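# Seat one blank on the fixture's two locating pins

## Task

Get exactly one blank seated over both of the fixture's locating pins, lying flat against the rest pads; the second blank must not end up on the fixture.

## Robot and tools

Robot: two UR-type arms on a table in a physics simulation. left_arm carries a two-finger gripper (Robotiq 2F-85 style); right_arm carries a magnet gripper with a round rubber-ringed face that holds steel or iron only. Each has a wrist camera: cam_left_wrist and cam_right_wrist (896x504 each).

Frames: the scene frame has its origin at table-top height, midway between the nominal bases, +z up, +x out over the table, and left_arm on the +y side. Image left and right do not match these names. Each arm reports and takes offsets in its own base frame. left_arm's base sits near (+0.044, +0.386, +0.013) m and right_arm's near (+0.039, -0.389, +0.013) m, both nearly unrotated with z up. Printed positions can be a few cm off, more at long reach. left_arm's end_effector_position is the point between the closed finger pads; the fingers point along the gripper's +z and close along its y; fingertips extend about 19 mm past that point when closed, 6 mm when open. right_arm's end_effector_position is the centre of the magnet face, whose +z points out of the face; the barrel is 48 mm wide.

The 16-number row (used by both execute_actions and move), all numbers in [-1, 1]: left_arm dx, dy, dz, rx, ry, rz, then left_gripper position, force_limit, speed, then right_arm dx, dy, dz, rx, ry, rz, then right_tool magnet. The six pose numbers per arm are an offset, not a pose, measured from that arm's Hand target at the start of the action or move, along its own base axes; rotation is a rotation vector about the Hand target position. Scale: 1.0 equals 0.6 m or 180 degrees. All rows of one action or one move list count from the same start, not from each other; sending the same offset again moves further. Six zeros re-command the current Hand target (also how to resume commanding an arm stopped by contact). Gripper and magnet numbers are absolute settings, not offsets: a 0 there is a real command, so repeat the last values to leave them unchanged. Gripper position +1 is fully open (85 mm), about -0.8 is pads touching, -1 closes until blocked. force_limit and speed start at +1; lower values give a softer, slower grip (speed -1 about 20 mm/s, +1 about 150 mm/s). magnet above 0.01 is on, 0 is off; it switches in about 0.1 s and stays as last sent.

execute_actions: actions is a list of actions; each action is a table of up to 15 rows, one row per 1/30 s step, with the last row held to fill 15 steps (0.5 s). An empty list just reports state. cameras picks which images come back ([] none, omitted all).

move: target is one row or a list of up to 15 rows, all offsets from the same Hand targets; the paths are straight lines. speed in m/s (0.002 to 3.6, default 0.25; turning at twice that in rad/s), one value or one per target. blend in m rounds corners in a list. stop_force in N (3 to 120) ends an arm's path when its wrist sensor feels that much push against its motion; do not rely on it while rotating or for light pushes, leave it out when backing off a contact, and it cannot be combined with blocking=false. zero (only with stop_force) re-zeros the sensor before the move. Moves do not avoid obstacles or the other arm. The result adds a move: line (done, off_target, moving, held, fault...) and limits (paced = pose clipped, held = steps withheld).

wait: seconds 0 to 10, arms hold. stop: brakes a running move. zoom_image: camera and region [x0, y0, x1, y1] in pixels, max 504x504, on the latest image. zero_wrist_force: arm name; subtracts the current wrist reading. finished_scene: scene number 1 to 3; ends the scene irreversibly. read_manual only gives licence text.

Results: end_effector_position (m), quat, velocities in the arm's base frame; Hand target is the last commanded pose after clipping (orientation is clipped to within 32 degrees of the measured one per step). The arm often settles short; a further action re-requests it, then add the missing distance as an offset. Joint velocities "within noise" means at rest. Gripper object_status: 0 moving, 1 blocked while opening, 2 blocked while closing (a grip), 3 reached the request or pads met. position_measured is in counts: 3 open, about 78 = 60 mm, 130 = 40 mm, 180 = 20 mm, 230 closed. Magnet lines: magnet_out, magnet_back, part_present (1 when steel covers the middle within about 2.5 mm). Wrist force and torque are along the tool's own axes; a third line gives the peak since the last reading.

Magnet use: a steel part lying flat over the 31 mm metal centre holds with about 120 N; pull drops to half at 1.5 mm and to 9 % at 5 mm, and a light part can jump up from about 10 mm. Stop just short of touching: about 1 mm beyond contact can already hit the force limit. Tilting or fast moves can let a heavy part slide.

Avoid: contact forces near 150 N or joint torque limits (wrist joints 26.3 N m) cause a 10 s fault stop; targets set past a firm contact do this easily. Avoid slams, drops, releasing a moving part, hard gripping of a part still resting on something, arms pressing into each other, and anything leaving the table. Paths close to an arm's own base can flip its shoulder posture; go around. Loads, stretched poses and pushing at unreachable targets heat motors (MOTOR HOT at 70 °C, braking at 85 °C). Loose objects may get nudged occasionally.

Each tool is called as name([rows], argument=value, ...), one row to a line, values as JSON.

## Session

execute_actions(actions=[])

Scene clock: 0.00 s.
left_arm: end_effector_position=(+0.3139, +0.5306, +0.1246) position_measured=3 object_status=3 end_effector_quat_wxyz=(-0.005, +0.903, -0.400, +0.159) | right_arm: end_effector_position=(+0.5281, -0.0226, +0.2145) magnet_out=0 magnet_back=1 part_present=0 end_effector_quat_wxyz=(+0.714, -0.583, -0.365, -0.130)
Joint positions: left_arm=[0.947 -1.194 1.72 -2.175 -1.881 -1.372] | right_arm=[-0.542 -0.853 1.328 -0.408 -0.922 -2.351]
Joint velocities: within noise
Joint torques (N m): no reading
Motor temperatures (°C): left_arm=[33 24 31 29 42 30] | right_arm=[38 36 33 47 37 45]
Wrist force (N): no reading
Wrist torque (N m): no reading
Wrist force, peak (N): no reading
Hand target: left_arm +0.3139, +0.5306, +0.1246; -0.005, +0.903, -0.400, +0.159 | right_arm +0.5281, -0.0226, +0.2145; +0.714, -0.583, -0.365, -0.130

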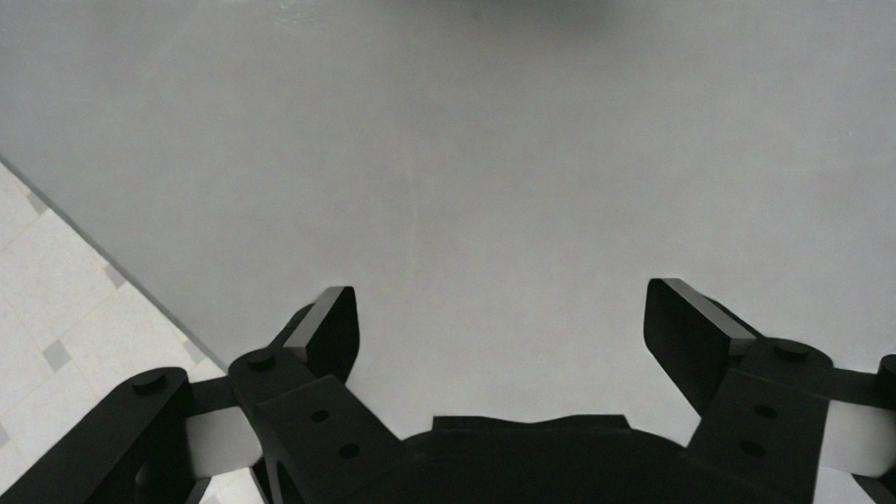

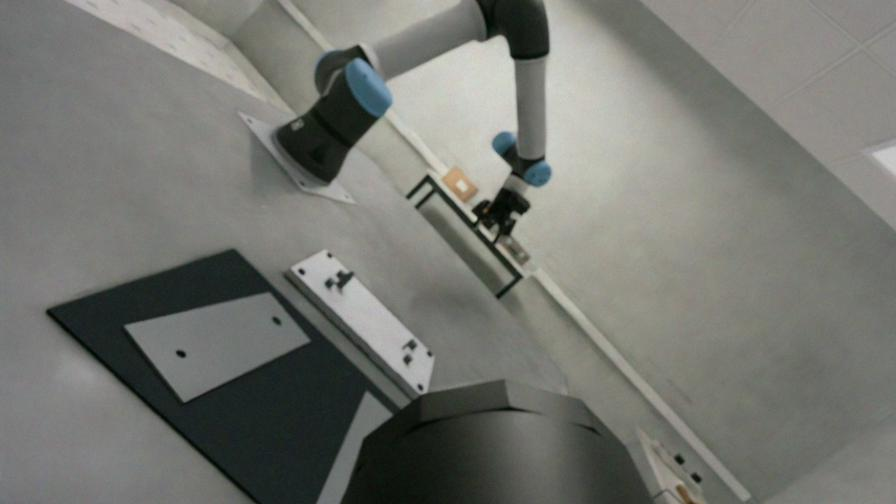

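move(target=[0,0,0,0,0,0,1,1,1,-0.13,0.35,0.35,-0.480,-0.192,0,0])

Scene clock: 4.27 s.
left_arm: end_effector_position=(+0.3139, +0.5306, +0.1246) position_measured=3 object_status=3 end_effector_quat_wxyz=(-0.005, +0.903, -0.400, +0.159) | right_arm: end_effector_position=(+0.4501, +0.1874, +0.4245) magnet_out=0 magnet_back=1 part_present=0 end_effector_quat_wxyz=(+0.000, +0.847, +0.531, +0.000)
Joint positions: left_arm=[0.947 -1.194 1.72 -2.175 -1.881 -1.372] | right_arm=[0.117 -1.621 1.531 -1.481 -1.57 -1.003]
Joint velocities: within noise
Joint torques (N m): left_arm=[2.41 -40.17 -20.61 -2.6 -0.15 0.8] | right_arm=[7.79 -13.4 -34.96 -1.11 -1.61 1.48]
Motor temperatures (°C): left_arm=[33 24 31 29 42 30] | right_arm=[38 36 33 47 37 45]
Wrist force (N): left_arm=[0.0 0.0 -0.3] | right_arm=[1.7 -0.7 -0.6]
Wrist torque (N m): left_arm=[0.01 -0.01 0.01] | right_arm=[0.08 -0.20 -0.21]
Wrist force, peak (N): left_arm=[0.2 0.1 -0.3] | right_arm=[2.2 -1.1 -1.1]
Hand target: left_arm +0.3139, +0.5306, +0.1246; -0.005, +0.903, -0.400, +0.159 | right_arm +0.4501, +0.1874, +0.4245; +0.000, +0.847, +0.531, +0.000
Off the commanded pose: left_arm 0.000 m, 0 deg | right_arm 0.000 m, 0 deg.
move: done

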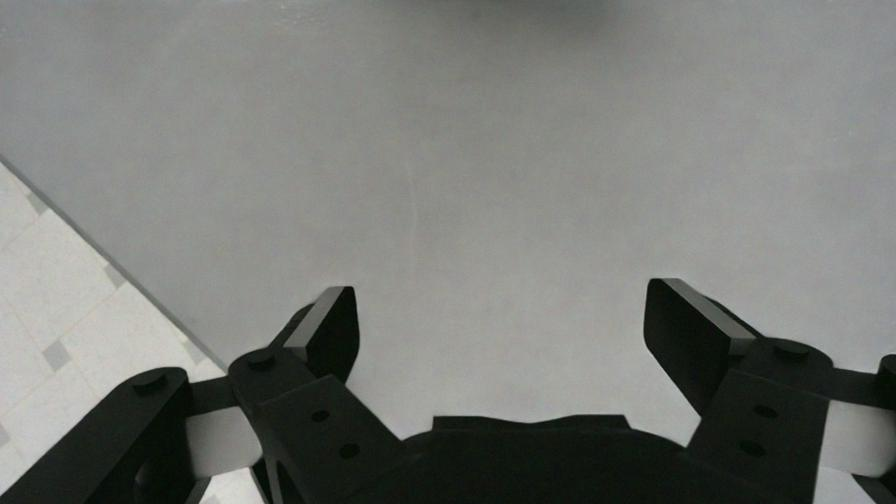

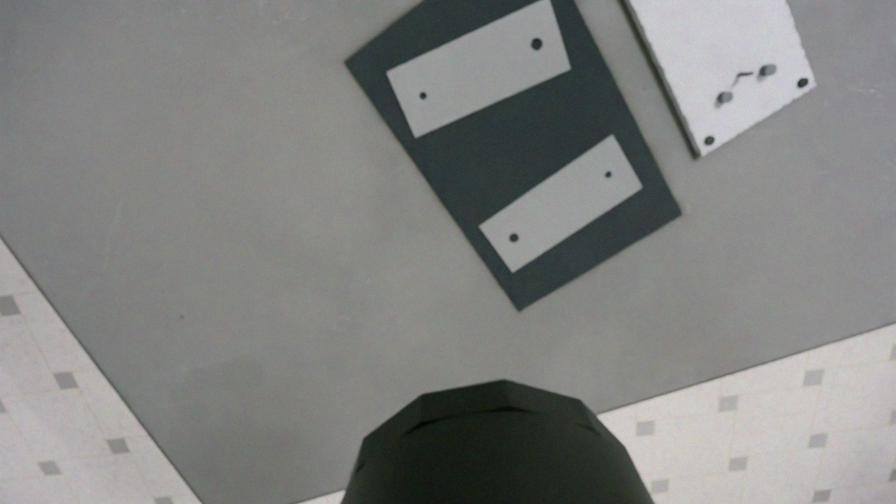

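move(target=[0,0,0,0,0,0,1,1,1,-0.167,0.233,0.08,0,0,0,0], cameras=["cam_right_wrist"])

Scene clock: 5.83 s.
left_arm: end_effector_position=(+0.3139, +0.5306, +0.1246) position_measured=3 object_status=3 end_effector_quat_wxyz=(-0.005, +0.903, -0.400, +0.159) | right_arm: end_effector_position=(+0.3500, +0.3272, +0.4725) magnet_out=0 magnet_back=1 part_present=0 end_effector_quat_wxyz=(+0.000, +0.847, +0.531, +0.000)
Joint positions: left_arm=[0.947 -1.194 1.72 -2.175 -1.881 -1.372] | right_arm=[0.47 -1.625 1.41 -1.357 -1.571 -0.65]
Joint velocities: within noise
Joint torques (N m): left_arm=[3.5 -40.1 -18.87 -2.65 0.03 0.75] | right_arm=[7.24 -13.73 -34.58 -0.98 -1.4 1.67]
Motor temperatures (°C): left_arm=[33 24 31 29 42 30] | right_arm=[38 36 33 47 37 45]
Wrist force (N): left_arm=[0.2 0.2 -0.2] | right_arm=[1.7 -0.8 -0.7]
Wrist torque (N m): left_arm=[0.03 -0.03 0.00] | right_arm=[0.05 -0.22 -0.21]
Wrist force, peak (N): left_arm=[0.3 0.2 0.0] | right_arm=[2.1 -2.3 -1.0]
Hand target: left_arm +0.3139, +0.5306, +0.1246; -0.005, +0.903, -0.400, +0.159 | right_arm +0.3499, +0.3272, +0.4725; +0.000, +0.847, +0.531, +0.000
Off the commanded pose: left_arm 0.000 m, 0 deg | right_arm 0.000 m, 0 deg.
move: done
Images, in order (width x height): cam_right_wrist 896x504.

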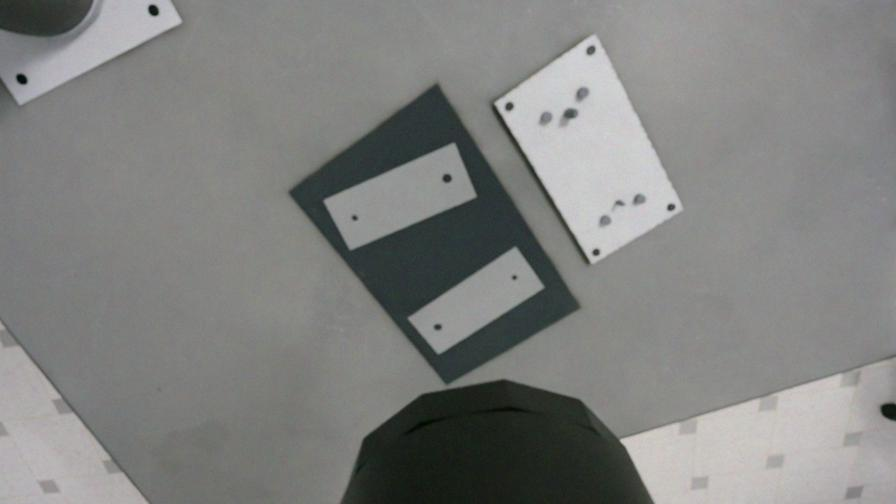

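zoom_image(camera="cam_right_wrist", region=[480, 20, 700, 280])

zoom_image(camera="cam_right_wrist", region=[300, 120, 580, 380])

Scaled by 1.938 from the camera's 896x504 image, which has a finer 1280x720 frame.

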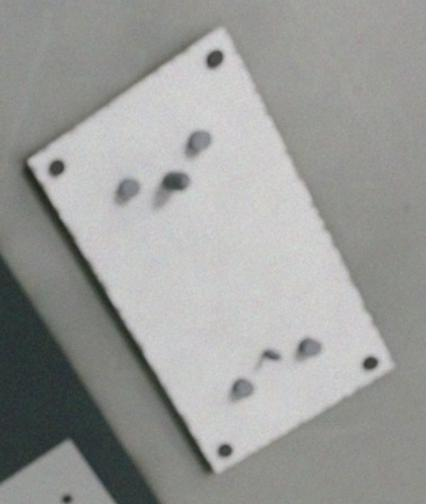

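Scaled by 1.800 from the camera's 896x504 image, which has a finer 1280x720 frame.

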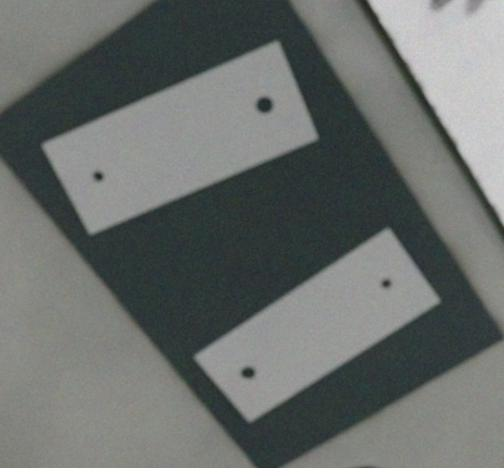

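move(target=[0,0,0,0,0,0,1,1,1,0.143,-0.133,-0.559,0,0,-0.369,0], cameras=["cam_right_wrist"])

zoom_image(camera="cam_right_wrist", region=[300, 0, 700, 400])

Scene clock: 10.27 s.
left_arm: end_effector_position=(+0.3139, +0.5306, +0.1246) position_measured=3 object_status=3 end_effector_quat_wxyz=(-0.005, +0.903, -0.400, +0.159) | right_arm: end_effector_position=(+0.4357, +0.2475, +0.1372) magnet_out=0 magnet_back=1 part_present=0 end_effector_quat_wxyz=(+0.000, +1.000, -0.019, +0.000)
Joint positions: left_arm=[0.947 -1.194 1.72 -2.175 -1.881 -1.372] | right_arm=[0.248 -1.388 2.064 -2.247 -1.572 0.286]
Joint velocities: within noise
Joint torques (N m): left_arm=[6.77 -37.41 -16.57 -2.04 0.48 1.65] | right_arm=[-8.31 -18.4 -11.01 -4.9 -1.59 1.5]
Motor temperatures (°C): left_arm=[33 24 31 29 42 30] | right_arm=[38 36 33 47 37 45]
Wrist force (N): left_arm=[0.0 0.0 -0.2] | right_arm=[1.2 -0.9 -0.7]
Wrist torque (N m): left_arm=[0.00 0.00 0.00] | right_arm=[0.05 -0.19 -0.24]
Wrist force, peak (N): left_arm=[0.1 -0.1 -0.5] | right_arm=[1.6 -1.3 -1.5]
Hand target: left_arm +0.3139, +0.5306, +0.1246; -0.005, +0.903, -0.400, +0.159 | right_arm +0.4357, +0.2474, +0.1371; +0.000, +1.000, -0.019, +0.000
Off the commanded pose: left_arm 0.000 m, 0 deg | right_arm 0.000 m, 0 deg.
move: done
Images, in order (width x height): cam_right_wrist 896x504.

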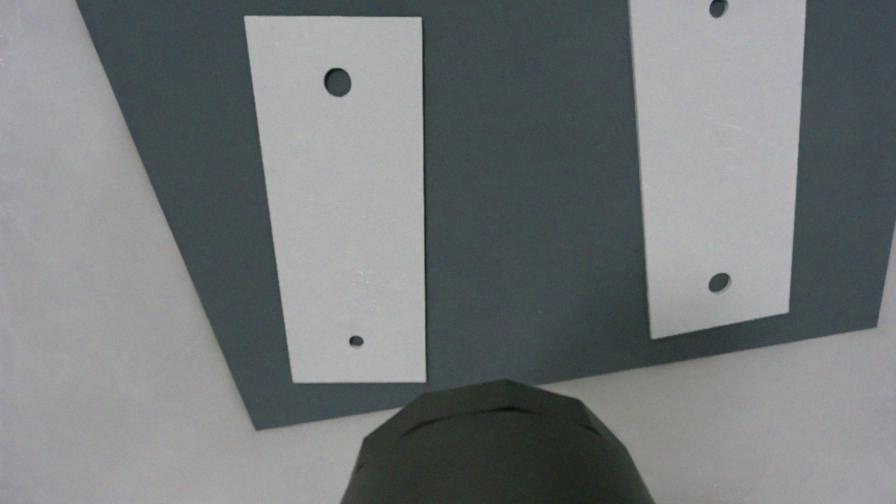

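Scaled by 1.260 from the camera's 896x504 image, which has a finer 1280x720 frame.

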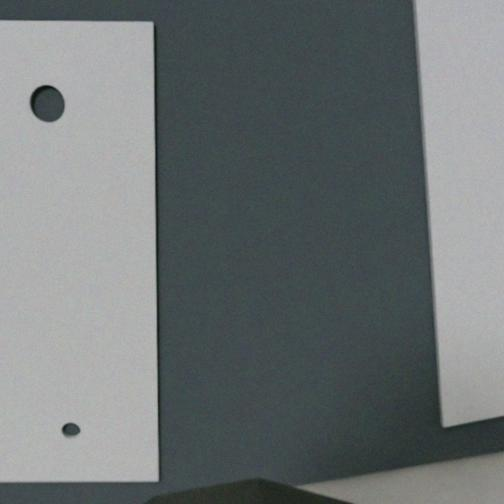

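move(target=[0,0,0,0,0,0,1,1,1,-0.0667,0,0,0,0,0,0], cameras=["cam_right_wrist"])

zoom_image(camera="cam_right_wrist", region=[350, 0, 650, 400])

move(target=[0,0,0,0,0,0,1,1,1,0,0.0667,0.0667,0,0,0,0], cameras=["cam_right_wrist"])

zoom_image(camera="cam_right_wrist", region=[350, 0, 650, 400])

Scene clock: 11.63 s.
left_arm: end_effector_position=(+0.3139, +0.5306, +0.1246) position_measured=3 object_status=3 end_effector_quat_wxyz=(-0.005, +0.903, -0.400, +0.159) | right_arm: end_effector_position=(+0.3958, +0.2474, +0.1371) magnet_out=0 magnet_back=1 part_present=0 end_effector_quat_wxyz=(+0.000, +1.000, -0.019, +0.000)
Joint positions: left_arm=[0.947 -1.194 1.72 -2.175 -1.881 -1.372] | right_arm=[0.269 -1.464 2.155 -2.262 -1.572 0.308]
Joint velocities: within noise
Joint torques (N m): left_arm=[7.18 -36.43 -17.35 -2.26 0.31 1.63] | right_arm=[7.77 -31.3 -11.11 -4.67 -0.61 1.79]
Motor temperatures (°C): left_arm=[33 24 31 29 42 30] | right_arm=[38 36 33 47 37 45]
Wrist force (N): left_arm=[0.2 0.1 -0.2] | right_arm=[1.3 -0.8 -0.6]
Wrist torque (N m): left_arm=[0.02 -0.03 0.00] | right_arm=[0.05 -0.18 -0.22]
Wrist force, peak (N): left_arm=[0.4 0.1 -0.2] | right_arm=[2.1 -0.8 -0.7]
Hand target: left_arm +0.3139, +0.5306, +0.1246; -0.005, +0.903, -0.400, +0.159 | right_arm +0.3957, +0.2474, +0.1371; +0.000, +1.000, -0.019, +0.000
Off the commanded pose: left_arm 0.000 m, 0 deg | right_arm 0.000 m, 0 deg.
move: done
Images, in order (width x height): cam_right_wrist 896x504.

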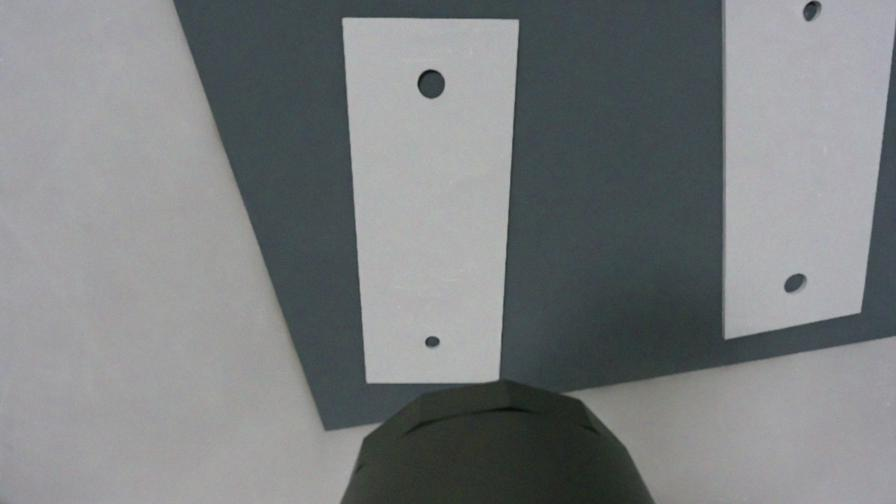

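Scaled by 1.260 from the camera's 896x504 image, which has a finer 1280x720 frame.

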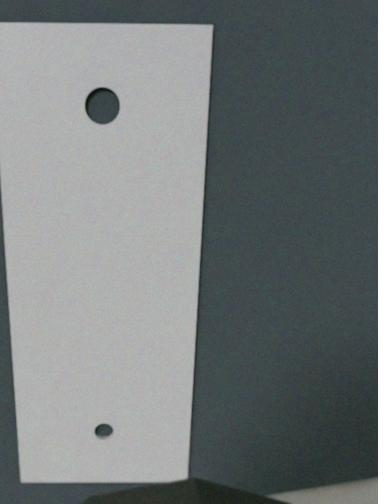

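Scene clock: 12.63 s.
left_arm: end_effector_position=(+0.3139, +0.5306, +0.1246) position_measured=3 object_status=3 end_effector_quat_wxyz=(-0.005, +0.903, -0.400, +0.159) | right_arm: end_effector_position=(+0.3957, +0.2874, +0.1770) magnet_out=0 magnet_back=1 part_present=0 end_effector_quat_wxyz=(+0.000, +1.000, -0.019, +0.000)
Joint positions: left_arm=[0.947 -1.194 1.72 -2.175 -1.881 -1.372] | right_arm=[0.352 -1.477 2.043 -2.138 -1.572 0.391]
Joint velocities: within noise
Joint torques (N m): left_arm=[6.19 -36.88 -17.41 -1.9 0.62 1.31] | right_arm=[7.86 -17.45 -31.01 -1.02 -1.42 1.6]
Motor temperatures (°C): left_arm=[33 24 31 29 42 30] | right_arm=[38 36 33 47 37 45]
Wrist force (N): left_arm=[0.1 0.1 -0.2] | right_arm=[1.2 -0.8 -0.5]
Wrist torque (N m): left_arm=[0.02 -0.02 0.00] | right_arm=[0.05 -0.17 -0.21]
Wrist force, peak (N): left_arm=[0.1 0.3 -0.5] | right_arm=[1.4 -1.5 -1.3]
Hand target: left_arm +0.3139, +0.5306, +0.1246; -0.005, +0.903, -0.400, +0.159 | right_arm +0.3957, +0.2875, +0.1771; +0.000, +1.000, -0.019, +0.000
Off the commanded pose: left_arm 0.000 m, 0 deg | right_arm 0.000 m, 0 deg.
move: done
Images, in order (width x height): cam_right_wrist 896x504.

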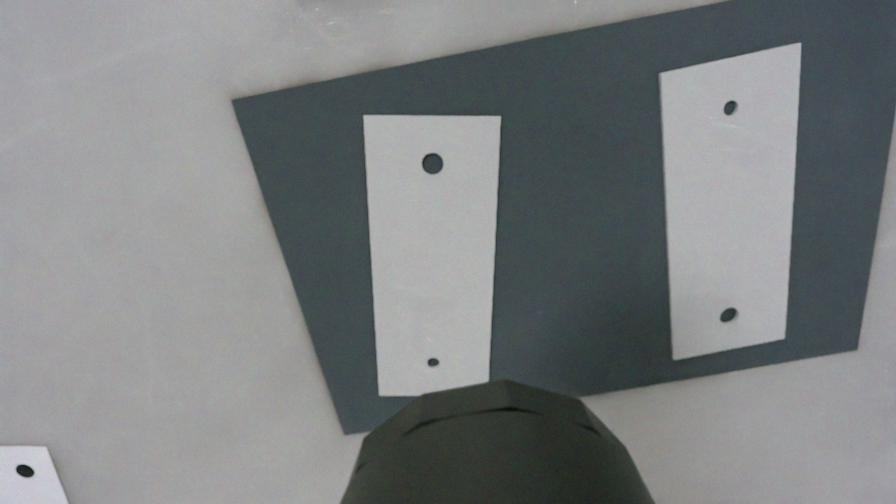

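Scaled by 1.260 from the camera's 896x504 image, which has a finer 1280x720 frame.

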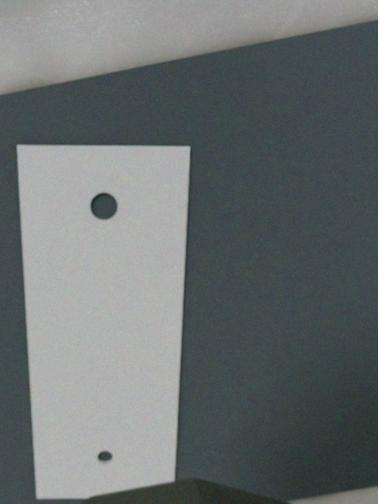

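move(target=[0,0,0,0,0,0,1,1,1,0.0847,0.314,0.05,0,0,0.558,0], cameras=["cam_right_wrist"])

zoom_image(camera="cam_right_wrist", region=[300, 50, 650, 400])

Scene clock: 17.60 s.
left_arm: end_effector_position=(+0.3139, +0.5306, +0.1246) position_measured=3 object_status=3 end_effector_quat_wxyz=(-0.005, +0.903, -0.400, +0.159) | right_arm: end_effector_position=(+0.4465, +0.4758, +0.2071) magnet_out=0 magnet_back=1 part_present=0 end_effector_quat_wxyz=(+0.000, +0.655, +0.756, +0.000)
Joint positions: left_arm=[0.947 -1.194 1.72 -2.175 -1.881 -1.372] | right_arm=[0.611 -1.148 1.526 -1.95 -1.571 -1.102]
Joint velocities: within noise
Joint torques (N m): left_arm=[10.04 -34.39 -17.54 -1.35 0.45 1.53] | right_arm=[8.02 -31.85 -33.91 -1.1 1.24 -1.92]
Motor temperatures (°C): left_arm=[33 24 31 29 42 30] | right_arm=[38 36 33 47 37 44]
Wrist force (N): left_arm=[0.2 -0.2 -0.1] | right_arm=[1.6 -0.9 0.1]
Wrist torque (N m): left_arm=[-0.02 -0.03 0.00] | right_arm=[0.08 -0.21 -0.21]
Wrist force, peak (N): left_arm=[-0.1 0.1 -0.4] | right_arm=[2.1 -0.9 -0.7]
Hand target: left_arm +0.3139, +0.5306, +0.1246; -0.005, +0.903, -0.400, +0.159 | right_arm +0.4465, +0.4759, +0.2071; +0.000, +0.655, +0.756, +0.000
Off the commanded pose: left_arm 0.000 m, 0 deg | right_arm 0.000 m, 0 deg.
move: done
Images, in order (width x height): cam_right_wrist 896x504.

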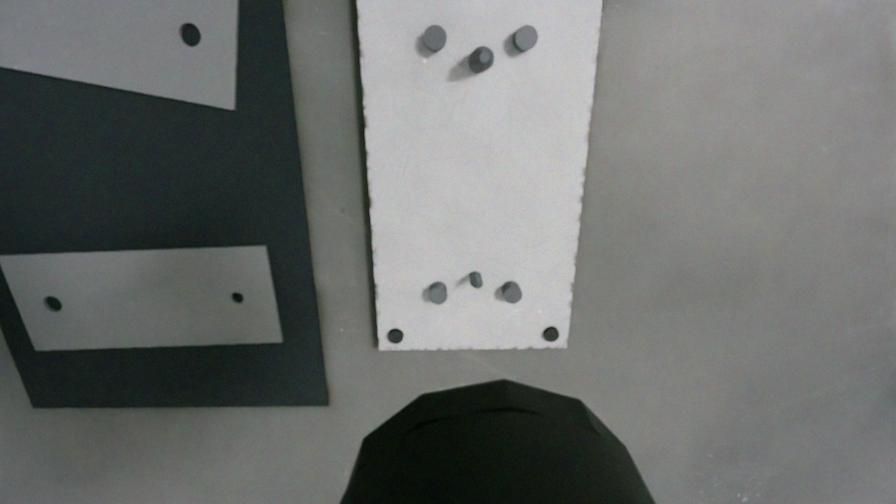

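Scaled by 1.440 from the camera's 896x504 image, which has a finer 1280x720 frame.

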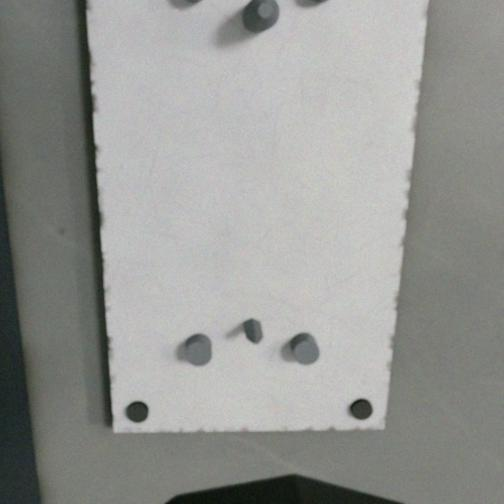

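move(target=[0,0,0,0,0,0,1,1,1,-0.028,0.0388,-0.075,0,0,0,0], cameras=["cam_right_wrist"])

zoom_image(camera="cam_right_wrist", region=[340, 20, 540, 170])

zoom_image(camera="cam_right_wrist", region=[340, 270, 540, 420])

Scene clock: 18.77 s.
left_arm: end_effector_position=(+0.3139, +0.5306, +0.1246) position_measured=3 object_status=3 end_effector_quat_wxyz=(-0.005, +0.903, -0.400, +0.159) | right_arm: end_effector_position=(+0.4298, +0.4991, +0.1622) magnet_out=0 magnet_back=1 part_present=0 end_effector_quat_wxyz=(+0.000, +0.655, +0.756, +0.000)
Joint positions: left_arm=[0.947 -1.194 1.72 -2.175 -1.881 -1.372] | right_arm=[0.656 -1.091 1.565 -2.046 -1.571 -1.058]
Joint velocities: within noise
Joint torques (N m): left_arm=[10.32 -33.92 -16.11 -1.56 0.43 1.58] | right_arm=[7.68 -32.38 -12.82 -4.66 -1.34 1.79]
Motor temperatures (°C): left_arm=[33 24 31 29 42 30] | right_arm=[38 36 33 47 37 44]
Wrist force (N): left_arm=[0.0 0.0 -0.2] | right_arm=[1.7 -0.3 -0.2]
Wrist torque (N m): left_arm=[0.01 0.00 0.00] | right_arm=[0.11 -0.22 -0.25]
Wrist force, peak (N): left_arm=[0.0 -0.1 -0.4] | right_arm=[2.1 -0.8 0.7]
Hand target: left_arm +0.3139, +0.5306, +0.1246; -0.005, +0.903, -0.400, +0.159 | right_arm +0.4297, +0.4991, +0.1621; +0.000, +0.655, +0.756, +0.000
Off the commanded pose: left_arm 0.000 m, 0 deg | right_arm 0.000 m, 0 deg.
move: done
Images, in order (width x height): cam_right_wrist 896x504.

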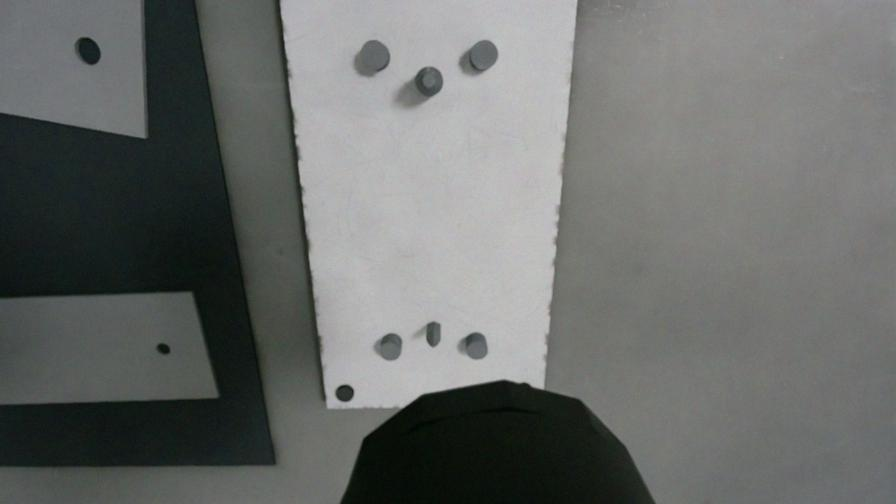

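Scaled by 2.520 from the camera's 896x504 image, which has a finer 1280x720 frame.

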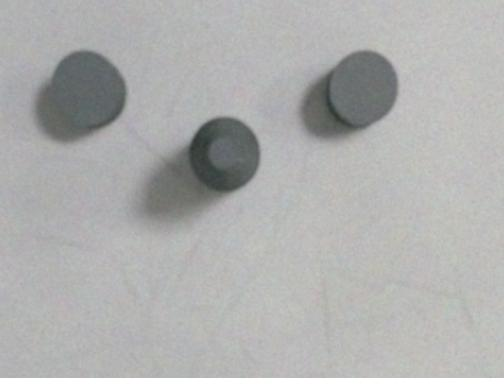

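Scaled by 2.520 from the camera's 896x504 image, which has a finer 1280x720 frame.

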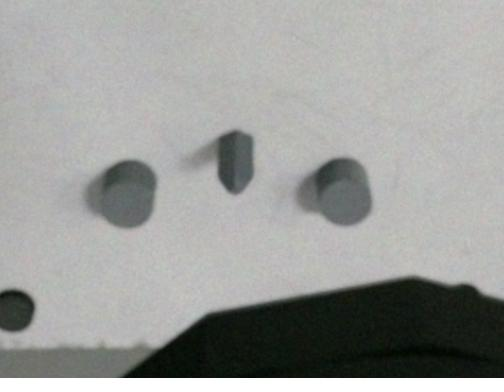

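move([
  [0,0,0,0,0,0,1,1,1,-0.0852,-0.415,-0.137,0,0,-0.558,0],
  [0,0,0,0,0,0,1,1,1,-0.0852,-0.415,-0.25,0,0,-0.558,0],
], cameras=["cam_right_wrist"])

move(target=[0,0,0,0,0,0,1,1,1,0,0,-0.06,0,0,0,0], speed=0.008, stop_force=4, cameras=["cam_right_wrist"])

Scene clock: 26.30 s.
left_arm: end_effector_position=(+0.3139, +0.5306, +0.1246) position_measured=3 object_status=3 end_effector_quat_wxyz=(-0.005, +0.903, -0.400, +0.159) | right_arm: end_effector_position=(+0.3785, +0.2501, +0.0122) magnet_out=0 magnet_back=1 part_present=0 end_effector_quat_wxyz=(+0.000, +1.000, -0.020, +0.000)
Joint positions: left_arm=[0.947 -1.194 1.72 -2.175 -1.881 -1.372] | right_arm=[0.286 -1.2 2.294 -2.665 -1.572 0.325]
Joint velocities: within noise
Joint torques (N m): left_arm=[12.89 -33.77 -17.16 -1.47 0.41 1.37] | right_arm=[9.54 -19.67 -20.22 -4.89 0.49 1.71]
Motor temperatures (°C): left_arm=[33 24 31 29 42 30] | right_arm=[38 36 33 47 37 44]
Wrist force (N): left_arm=[0.1 0.2 -0.2] | right_arm=[1.5 -1.0 -0.8]
Wrist torque (N m): left_arm=[0.04 0.00 0.00] | right_arm=[0.04 -0.18 -0.23]
Wrist force, peak (N): left_arm=[0.0 0.1 -0.5] | right_arm=[1.8 -0.8 -1.9]
Hand target: left_arm +0.3139, +0.5306, +0.1246; -0.005, +0.903, -0.400, +0.159 | right_arm +0.3786, +0.2501, +0.0121; +0.000, +1.000, -0.019, +0.000
Off the commanded pose: left_arm 0.000 m, 0 deg | right_arm 0.000 m, 0 deg.
move: done
Images, in order (width x height): cam_right_wrist 896x504.

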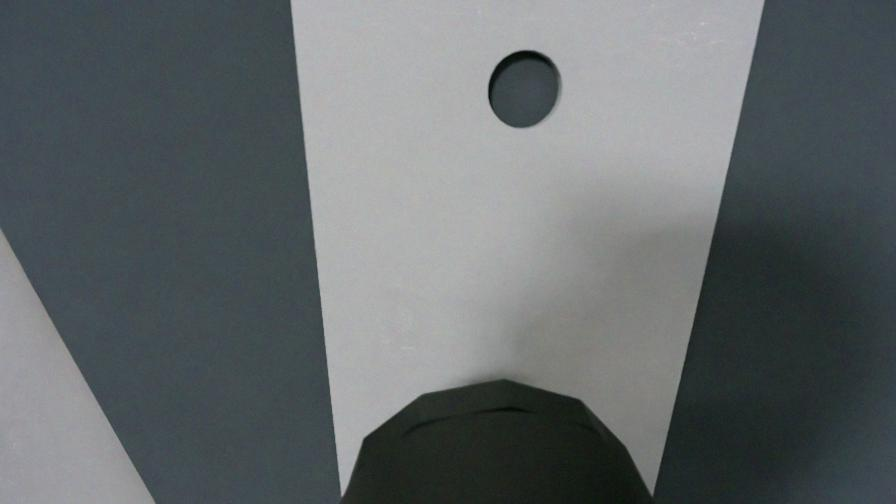

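Scene clock: 29.93 s.
left_arm: end_effector_position=(+0.3139, +0.5306, +0.1246) position_measured=3 object_status=3 end_effector_quat_wxyz=(-0.005, +0.903, -0.400, +0.159) | right_arm: end_effector_position=(+0.3786, +0.2501, -0.0082) magnet_out=0 magnet_back=1 part_present=0 end_effector_quat_wxyz=(+0.000, +1.000, -0.019, +0.000)
Joint positions: left_arm=[0.947 -1.194 1.72 -2.175 -1.881 -1.372] | right_arm=[0.286 -1.142 2.3 -2.729 -1.572 0.325]
Joint velocities: within noise
Joint torques (N m): left_arm=[12.83 -32.33 -17.53 -1.5 0.61 1.51] | right_arm=[5.86 -36.38 -14.83 -1.51 1.18 1.67]
Motor temperatures (°C): left_arm=[33 24 31 29 42 30] | right_arm=[38 36 32 47 37 44]
Wrist force (N): left_arm=[0.0 0.1 -0.2] | right_arm=[1.5 -1.0 -1.7]
Wrist torque (N m): left_arm=[0.01 0.01 0.00] | right_arm=[0.07 -0.18 -0.22]
Wrist force, peak (N): left_arm=[0.3 0.3 -0.3] | right_arm=[-4.3 1.8 -26.8]
Hand target: left_arm +0.3139, +0.5306, +0.1246; -0.005, +0.903, -0.400, +0.159 | right_arm +0.3786, +0.2501, -0.0081; +0.000, +1.000, -0.019, +0.000 (not the last commanded pose)
Off the commanded pose: left_arm 0.000 m, 0 deg | right_arm 0.016 m, 0 deg.
move: contact (right_arm)
Images, in order (width x height): cam_right_wrist 896x504.

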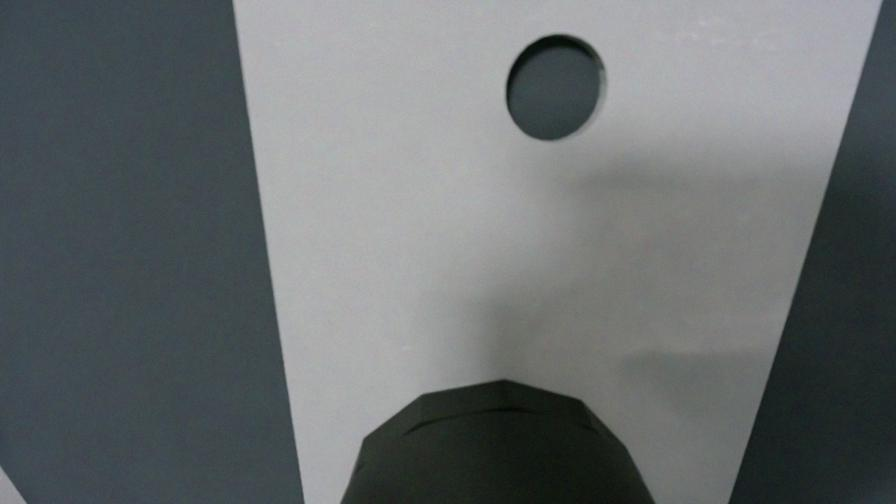

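move([
  [0,0,0,0,0,0,1,1,1,0,0,0,0,0,0,1],
], cameras=[])

move([
  [0,0,0,0,0,0,1,1,1,0,0,0.15,0,0,0,1],
], speed=0.08, cameras=["cam_right_wrist"])

Scene clock: 30.60 s.
left_arm: end_effector_position=(+0.3139, +0.5306, +0.1246) position_measured=3 object_status=3 end_effector_quat_wxyz=(-0.005, +0.903, -0.400, +0.159) | right_arm: end_effector_position=(+0.3786, +0.2501, -0.0081) magnet_out=1 magnet_back=0 part_present=1 end_effector_quat_wxyz=(+0.000, +1.000, -0.019, +0.000)
Joint positions: left_arm=[0.947 -1.194 1.72 -2.175 -1.881 -1.372] | right_arm=[0.286 -1.142 2.3 -2.729 -1.572 0.325]
Joint velocities: within noise
Joint torques (N m): left_arm=[12.14 -32.33 -18.37 -1.57 0.61 1.4] | right_arm=[5.29 -34.95 -20.17 -2.63 1.3 1.54]
Motor temperatures (°C): left_arm=[33 24 31 29 42 30] | right_arm=[38 36 32 47 37 44]
Wrist force (N): left_arm=[0.0 0.0 -0.2] | right_arm=[1.6 -1.2 1.5]
Wrist torque (N m): left_arm=[0.00 0.00 0.00] | right_arm=[0.03 -0.21 -0.22]
Wrist force, peak (N): left_arm=[0.2 0.0 -0.4] | right_arm=[1.9 -1.2 -1.4]
Hand target: left_arm +0.3139, +0.5306, +0.1246; -0.005, +0.903, -0.400, +0.159 | right_arm +0.3786, +0.2501, -0.0081; +0.000, +1.000, -0.019, +0.000
Off the commanded pose: left_arm 0.000 m, 0 deg | right_arm 0.000 m, 0 deg.
move: done
No camera images: "cameras" was empty.

Scene clock: 32.30 s.
left_arm: end_effector_position=(+0.3139, +0.5306, +0.1246) position_measured=3 object_status=3 end_effector_quat_wxyz=(-0.005, +0.903, -0.400, +0.159) | right_arm: end_effector_position=(+0.3786, +0.2502, +0.0818) magnet_out=1 magnet_back=0 part_present=1 end_effector_quat_wxyz=(+0.000, +1.000, -0.019, +0.000)
Joint positions: left_arm=[0.947 -1.194 1.72 -2.175 -1.881 -1.372] | right_arm=[0.286 -1.379 2.249 -2.441 -1.572 0.325]
Joint velocities: within noise
Joint torques (N m): left_arm=[13.23 -34.18 -18.59 -1.4 0.26 1.22] | right_arm=[-6.32 -33.71 -27.11 -1.19 0.67 -1.72]
Motor temperatures (°C): left_arm=[33 24 31 29 41 30] | right_arm=[38 36 32 47 37 44]
Wrist force (N): left_arm=[0.1 0.0 -0.3] | right_arm=[1.4 -1.1 1.9]
Wrist torque (N m): left_arm=[0.01 -0.02 0.00] | right_arm=[0.04 -0.18 -0.23]
Wrist force, peak (N): left_arm=[0.1 0.0 -0.5] | right_arm=[1.5 -1.3 2.2]
Hand target: left_arm +0.3139, +0.5306, +0.1246; -0.005, +0.903, -0.400, +0.159 | right_arm +0.3786, +0.2501, +0.0819; +0.000, +1.000, -0.019, +0.000
Off the commanded pose: left_arm 0.000 m, 0 deg | right_arm 0.000 m, 0 deg.
move: done
Images, in order (width x height): cam_right_wrist 896x504.

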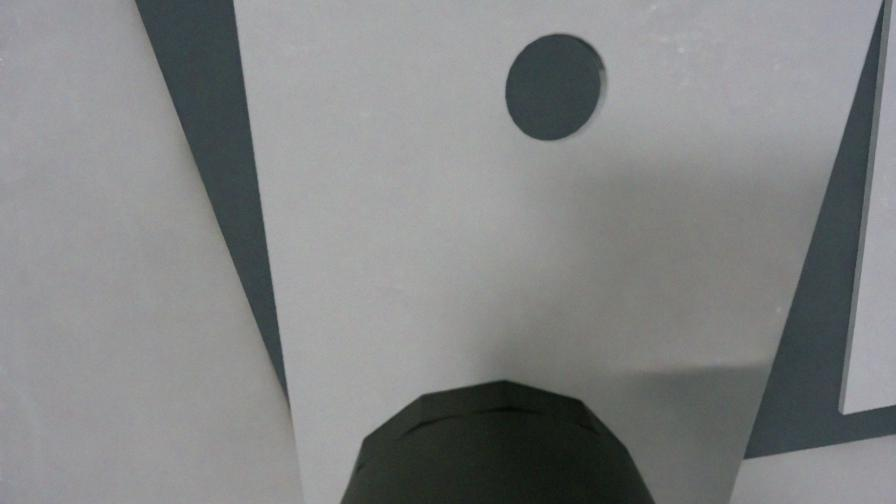

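move([
  [0,0,0,0,0,0,1,1,1,0.0837,0.3855,0,0,0,0.5608,1],
  [0,0,0,0,0,0,1,1,1,0.0837,0.3855,-0.053,0,0,0.5608,1],
], cameras=["cam_right_wrist"])

zoom_image(camera="cam_right_wrist", region=[480, 10, 630, 160])

Scene clock: 36.83 s.
left_arm: end_effector_position=(+0.3139, +0.5306, +0.1246) position_measured=3 object_status=3 end_effector_quat_wxyz=(-0.005, +0.903, -0.400, +0.159) | right_arm: end_effector_position=(+0.4288, +0.4814, +0.0502) magnet_out=1 magnet_back=0 part_present=1 end_effector_quat_wxyz=(+0.000, +0.651, +0.759, +0.000)
Joint positions: left_arm=[0.947 -1.194 1.72 -2.175 -1.881 -1.372] | right_arm=[0.635 -0.967 1.707 -2.311 -1.571 -1.088]
Joint velocities: within noise
Joint torques (N m): left_arm=[11.69 -33.59 -19.37 -1.68 0.55 1.27] | right_arm=[7.37 -35.73 -10.61 -5.14 1.36 -1.91]
Motor temperatures (°C): left_arm=[33 24 31 29 41 30] | right_arm=[38 36 32 47 37 44]
Wrist force (N): left_arm=[0.2 0.1 -0.1] | right_arm=[1.7 -0.8 2.1]
Wrist torque (N m): left_arm=[0.01 -0.02 0.00] | right_arm=[0.10 -0.25 -0.23]
Wrist force, peak (N): left_arm=[0.0 0.1 -0.4] | right_arm=[1.6 -0.9 3.4]
Hand target: left_arm +0.3139, +0.5306, +0.1246; -0.005, +0.903, -0.400, +0.159 | right_arm +0.4288, +0.4814, +0.0501; +0.000, +0.651, +0.759, +0.000
Off the commanded pose: left_arm 0.000 m, 0 deg | right_arm 0.000 m, 0 deg.
move: done
Images, in order (width x height): cam_right_wrist 896x504.

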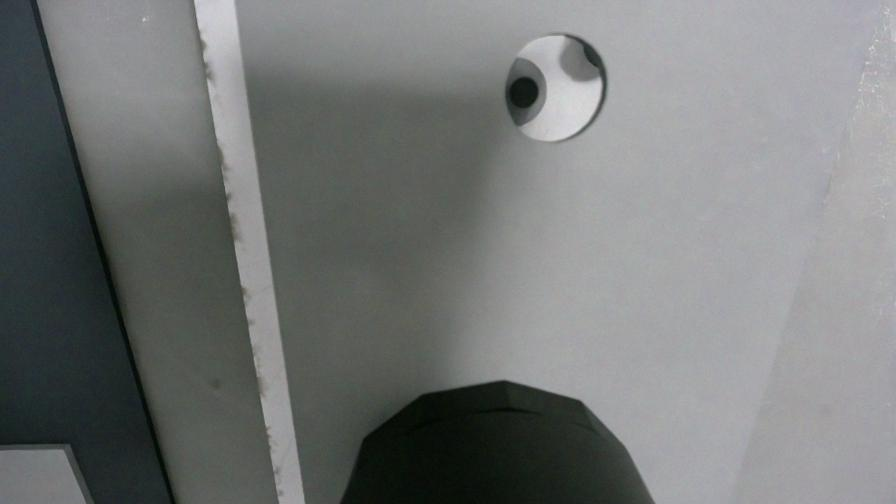

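Scaled by 3.360 from the camera's 896x504 image, which has a finer 1280x720 frame.

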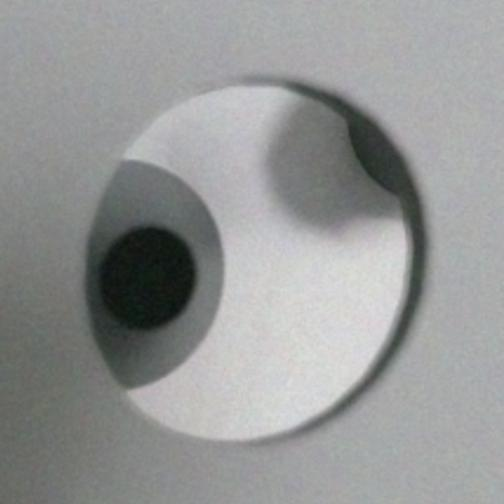

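move([
  [0,0,0,0,0,0,1,1,1,0,0,-0.03,0,0,0,1],
], speed=0.1, cameras=["cam_right_wrist"])

zoom_image(camera="cam_right_wrist", region=[480, 10, 630, 160])

Scene clock: 38.27 s.
left_arm: end_effector_position=(+0.3139, +0.5306, +0.1246) position_measured=3 object_status=3 end_effector_quat_wxyz=(-0.005, +0.903, -0.400, +0.159) | right_arm: end_effector_position=(+0.4288, +0.4814, +0.0322) magnet_out=1 magnet_back=0 part_present=1 end_effector_quat_wxyz=(+0.000, +0.651, +0.759, +0.000)
Joint positions: left_arm=[0.947 -1.194 1.72 -2.175 -1.881 -1.372] | right_arm=[0.635 -0.938 1.715 -2.349 -1.571 -1.088]
Joint velocities: within noise
Joint torques (N m): left_arm=[13.54 -33.69 -18.96 -1.47 0.51 1.3] | right_arm=[6.72 -37.83 -10.96 -5.03 1.35 -1.61]
Motor temperatures (°C): left_arm=[33 24 31 29 41 30] | right_arm=[38 36 32 47 37 44]
Wrist force (N): left_arm=[0.0 0.0 -0.1] | right_arm=[2.0 -0.9 2.2]
Wrist torque (N m): left_arm=[0.00 0.01 0.00] | right_arm=[0.09 -0.28 -0.22]
Wrist force, peak (N): left_arm=[0.0 0.3 -0.2] | right_arm=[2.1 -0.7 2.6]
Hand target: left_arm +0.3139, +0.5306, +0.1246; -0.005, +0.903, -0.400, +0.159 | right_arm +0.4288, +0.4814, +0.0321; +0.000, +0.651, +0.759, +0.000
Off the commanded pose: left_arm 0.000 m, 0 deg | right_arm 0.000 m, 0 deg.
move: done
Images, in order (width x height): cam_right_wrist 896x504.

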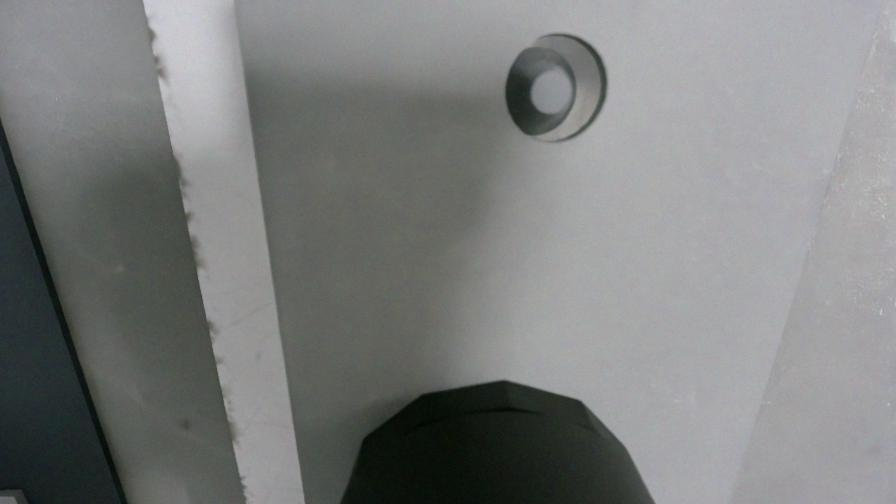

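Scaled by 3.360 from the camera's 896x504 image, which has a finer 1280x720 frame.

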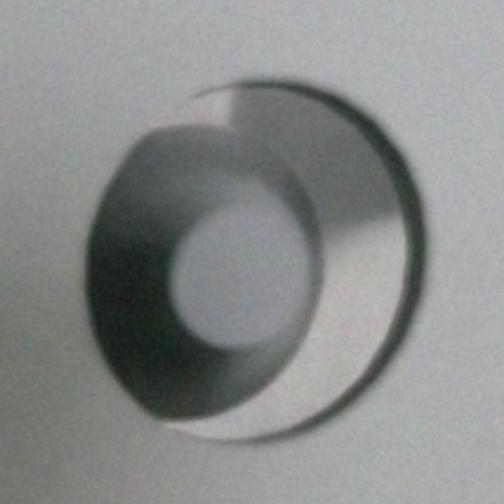

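move([
  [0,0,0,0,0,0,1,1,1,0.0008,0.0001,-0.008,0,0,0,1],
], speed=0.02, stop_force=6, cameras=["cam_right_wrist"])

zoom_image(camera="cam_right_wrist", region=[480, 10, 630, 160])

Scene clock: 39.87 s.
left_arm: end_effector_position=(+0.3139, +0.5306, +0.1246) position_measured=3 object_status=3 end_effector_quat_wxyz=(-0.005, +0.903, -0.400, +0.159) | right_arm: end_effector_position=(+0.4293, +0.4815, +0.0273) magnet_out=1 magnet_back=0 part_present=1 end_effector_quat_wxyz=(+0.000, +0.651, +0.759, +0.000)
Joint positions: left_arm=[0.947 -1.194 1.72 -2.175 -1.881 -1.372] | right_arm=[0.634 -0.929 1.716 -2.358 -1.571 -1.088]
Joint velocities: within noise
Joint torques (N m): left_arm=[12.39 -32.7 -19.71 -1.38 0.21 1.32] | right_arm=[-8.59 -37.13 -10.42 -4.9 0.99 -1.78]
Motor temperatures (°C): left_arm=[33 24 31 29 41 30] | right_arm=[38 36 32 47 37 44]
Wrist force (N): left_arm=[0.1 0.0 -0.2] | right_arm=[2.1 -0.8 2.2]
Wrist torque (N m): left_arm=[0.00 -0.02 0.00] | right_arm=[0.10 -0.28 -0.21]
Wrist force, peak (N): left_arm=[-0.1 0.2 -0.4] | right_arm=[2.1 -1.0 2.4]
Hand target: left_arm +0.3139, +0.5306, +0.1246; -0.005, +0.903, -0.400, +0.159 | right_arm +0.4293, +0.4815, +0.0273; +0.000, +0.651, +0.759, +0.000
Off the commanded pose: left_arm 0.000 m, 0 deg | right_arm 0.000 m, 0 deg.
move: done
Images, in order (width x height): cam_right_wrist 896x504.

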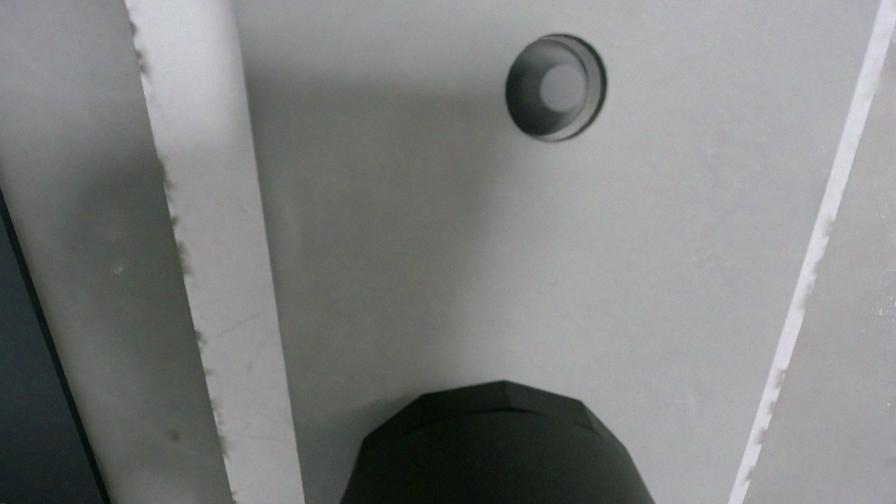

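Scaled by 3.360 from the camera's 896x504 image, which has a finer 1280x720 frame.

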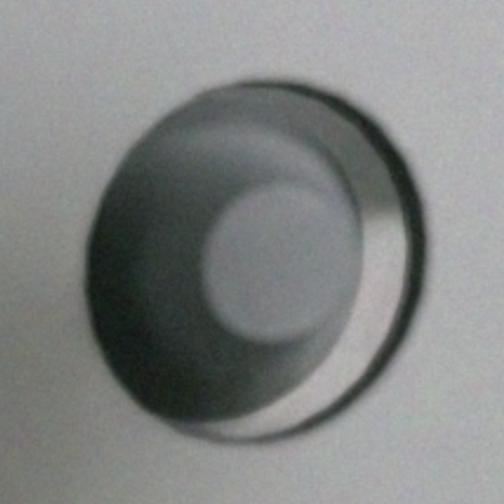

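move([
  [0,0,0,0,0,0,1,1,1,0,0,-0.03,0,0,0,1],
], speed=0.006, stop_force=6, cameras=["cam_right_wrist"])

zoom_image(camera="cam_right_wrist", region=[480, 10, 630, 160])

Scene clock: 43.67 s.
left_arm: end_effector_position=(+0.3139, +0.5306, +0.1246) position_measured=3 object_status=3 end_effector_quat_wxyz=(-0.005, +0.903, -0.400, +0.159) | right_arm: end_effector_position=(+0.4293, +0.4815, +0.0121) magnet_out=1 magnet_back=0 part_present=1 end_effector_quat_wxyz=(+0.000, +0.651, +0.759, +0.000)
Joint positions: left_arm=[0.947 -1.194 1.72 -2.175 -1.881 -1.372] | right_arm=[0.634 -0.903 1.721 -2.389 -1.571 -1.088]
Joint velocities: within noise
Joint torques (N m): left_arm=[12.97 -34.46 -19.71 -1.51 0.45 1.35] | right_arm=[-8.39 -49.27 -23.3 -2.01 1.17 0.22]
Motor temperatures (°C): left_arm=[33 24 31 29 41 30] | right_arm=[38 36 32 47 37 44]
Wrist force (N): left_arm=[0.1 0.2 -0.2] | right_arm=[-1.3 -8.3 -5.3]
Wrist torque (N m): left_arm=[0.04 -0.01 0.00] | right_arm=[-0.17 -0.29 -0.51]
Wrist force, peak (N): left_arm=[0.2 -0.2 -0.4] | right_arm=[-7.9 -17.5 -18.9]
Hand target: left_arm +0.3139, +0.5306, +0.1246; -0.005, +0.903, -0.400, +0.159 | right_arm +0.4293, +0.4815, +0.0121; +0.000, +0.651, +0.759, +0.000 (not the last commanded pose)
Off the commanded pose: left_arm 0.000 m, 0 deg | right_arm 0.003 m, 0 deg.
move: contact (right_arm)
Images, in order (width x height): cam_right_wrist 896x504.

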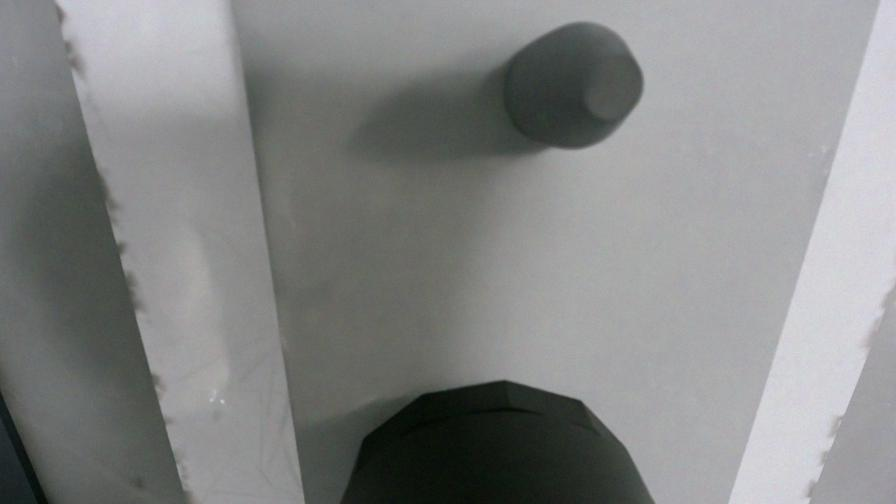

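Scaled by 3.360 from the camera's 896x504 image, which has a finer 1280x720 frame.

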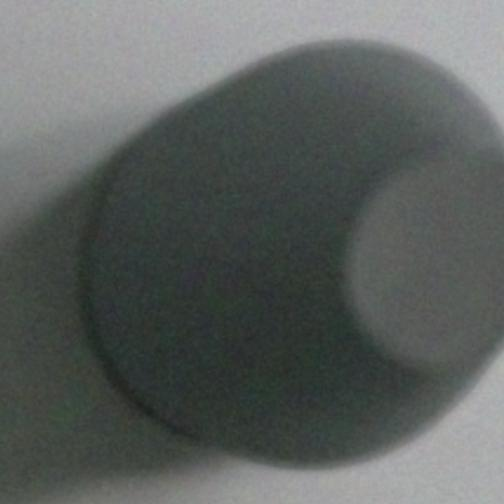

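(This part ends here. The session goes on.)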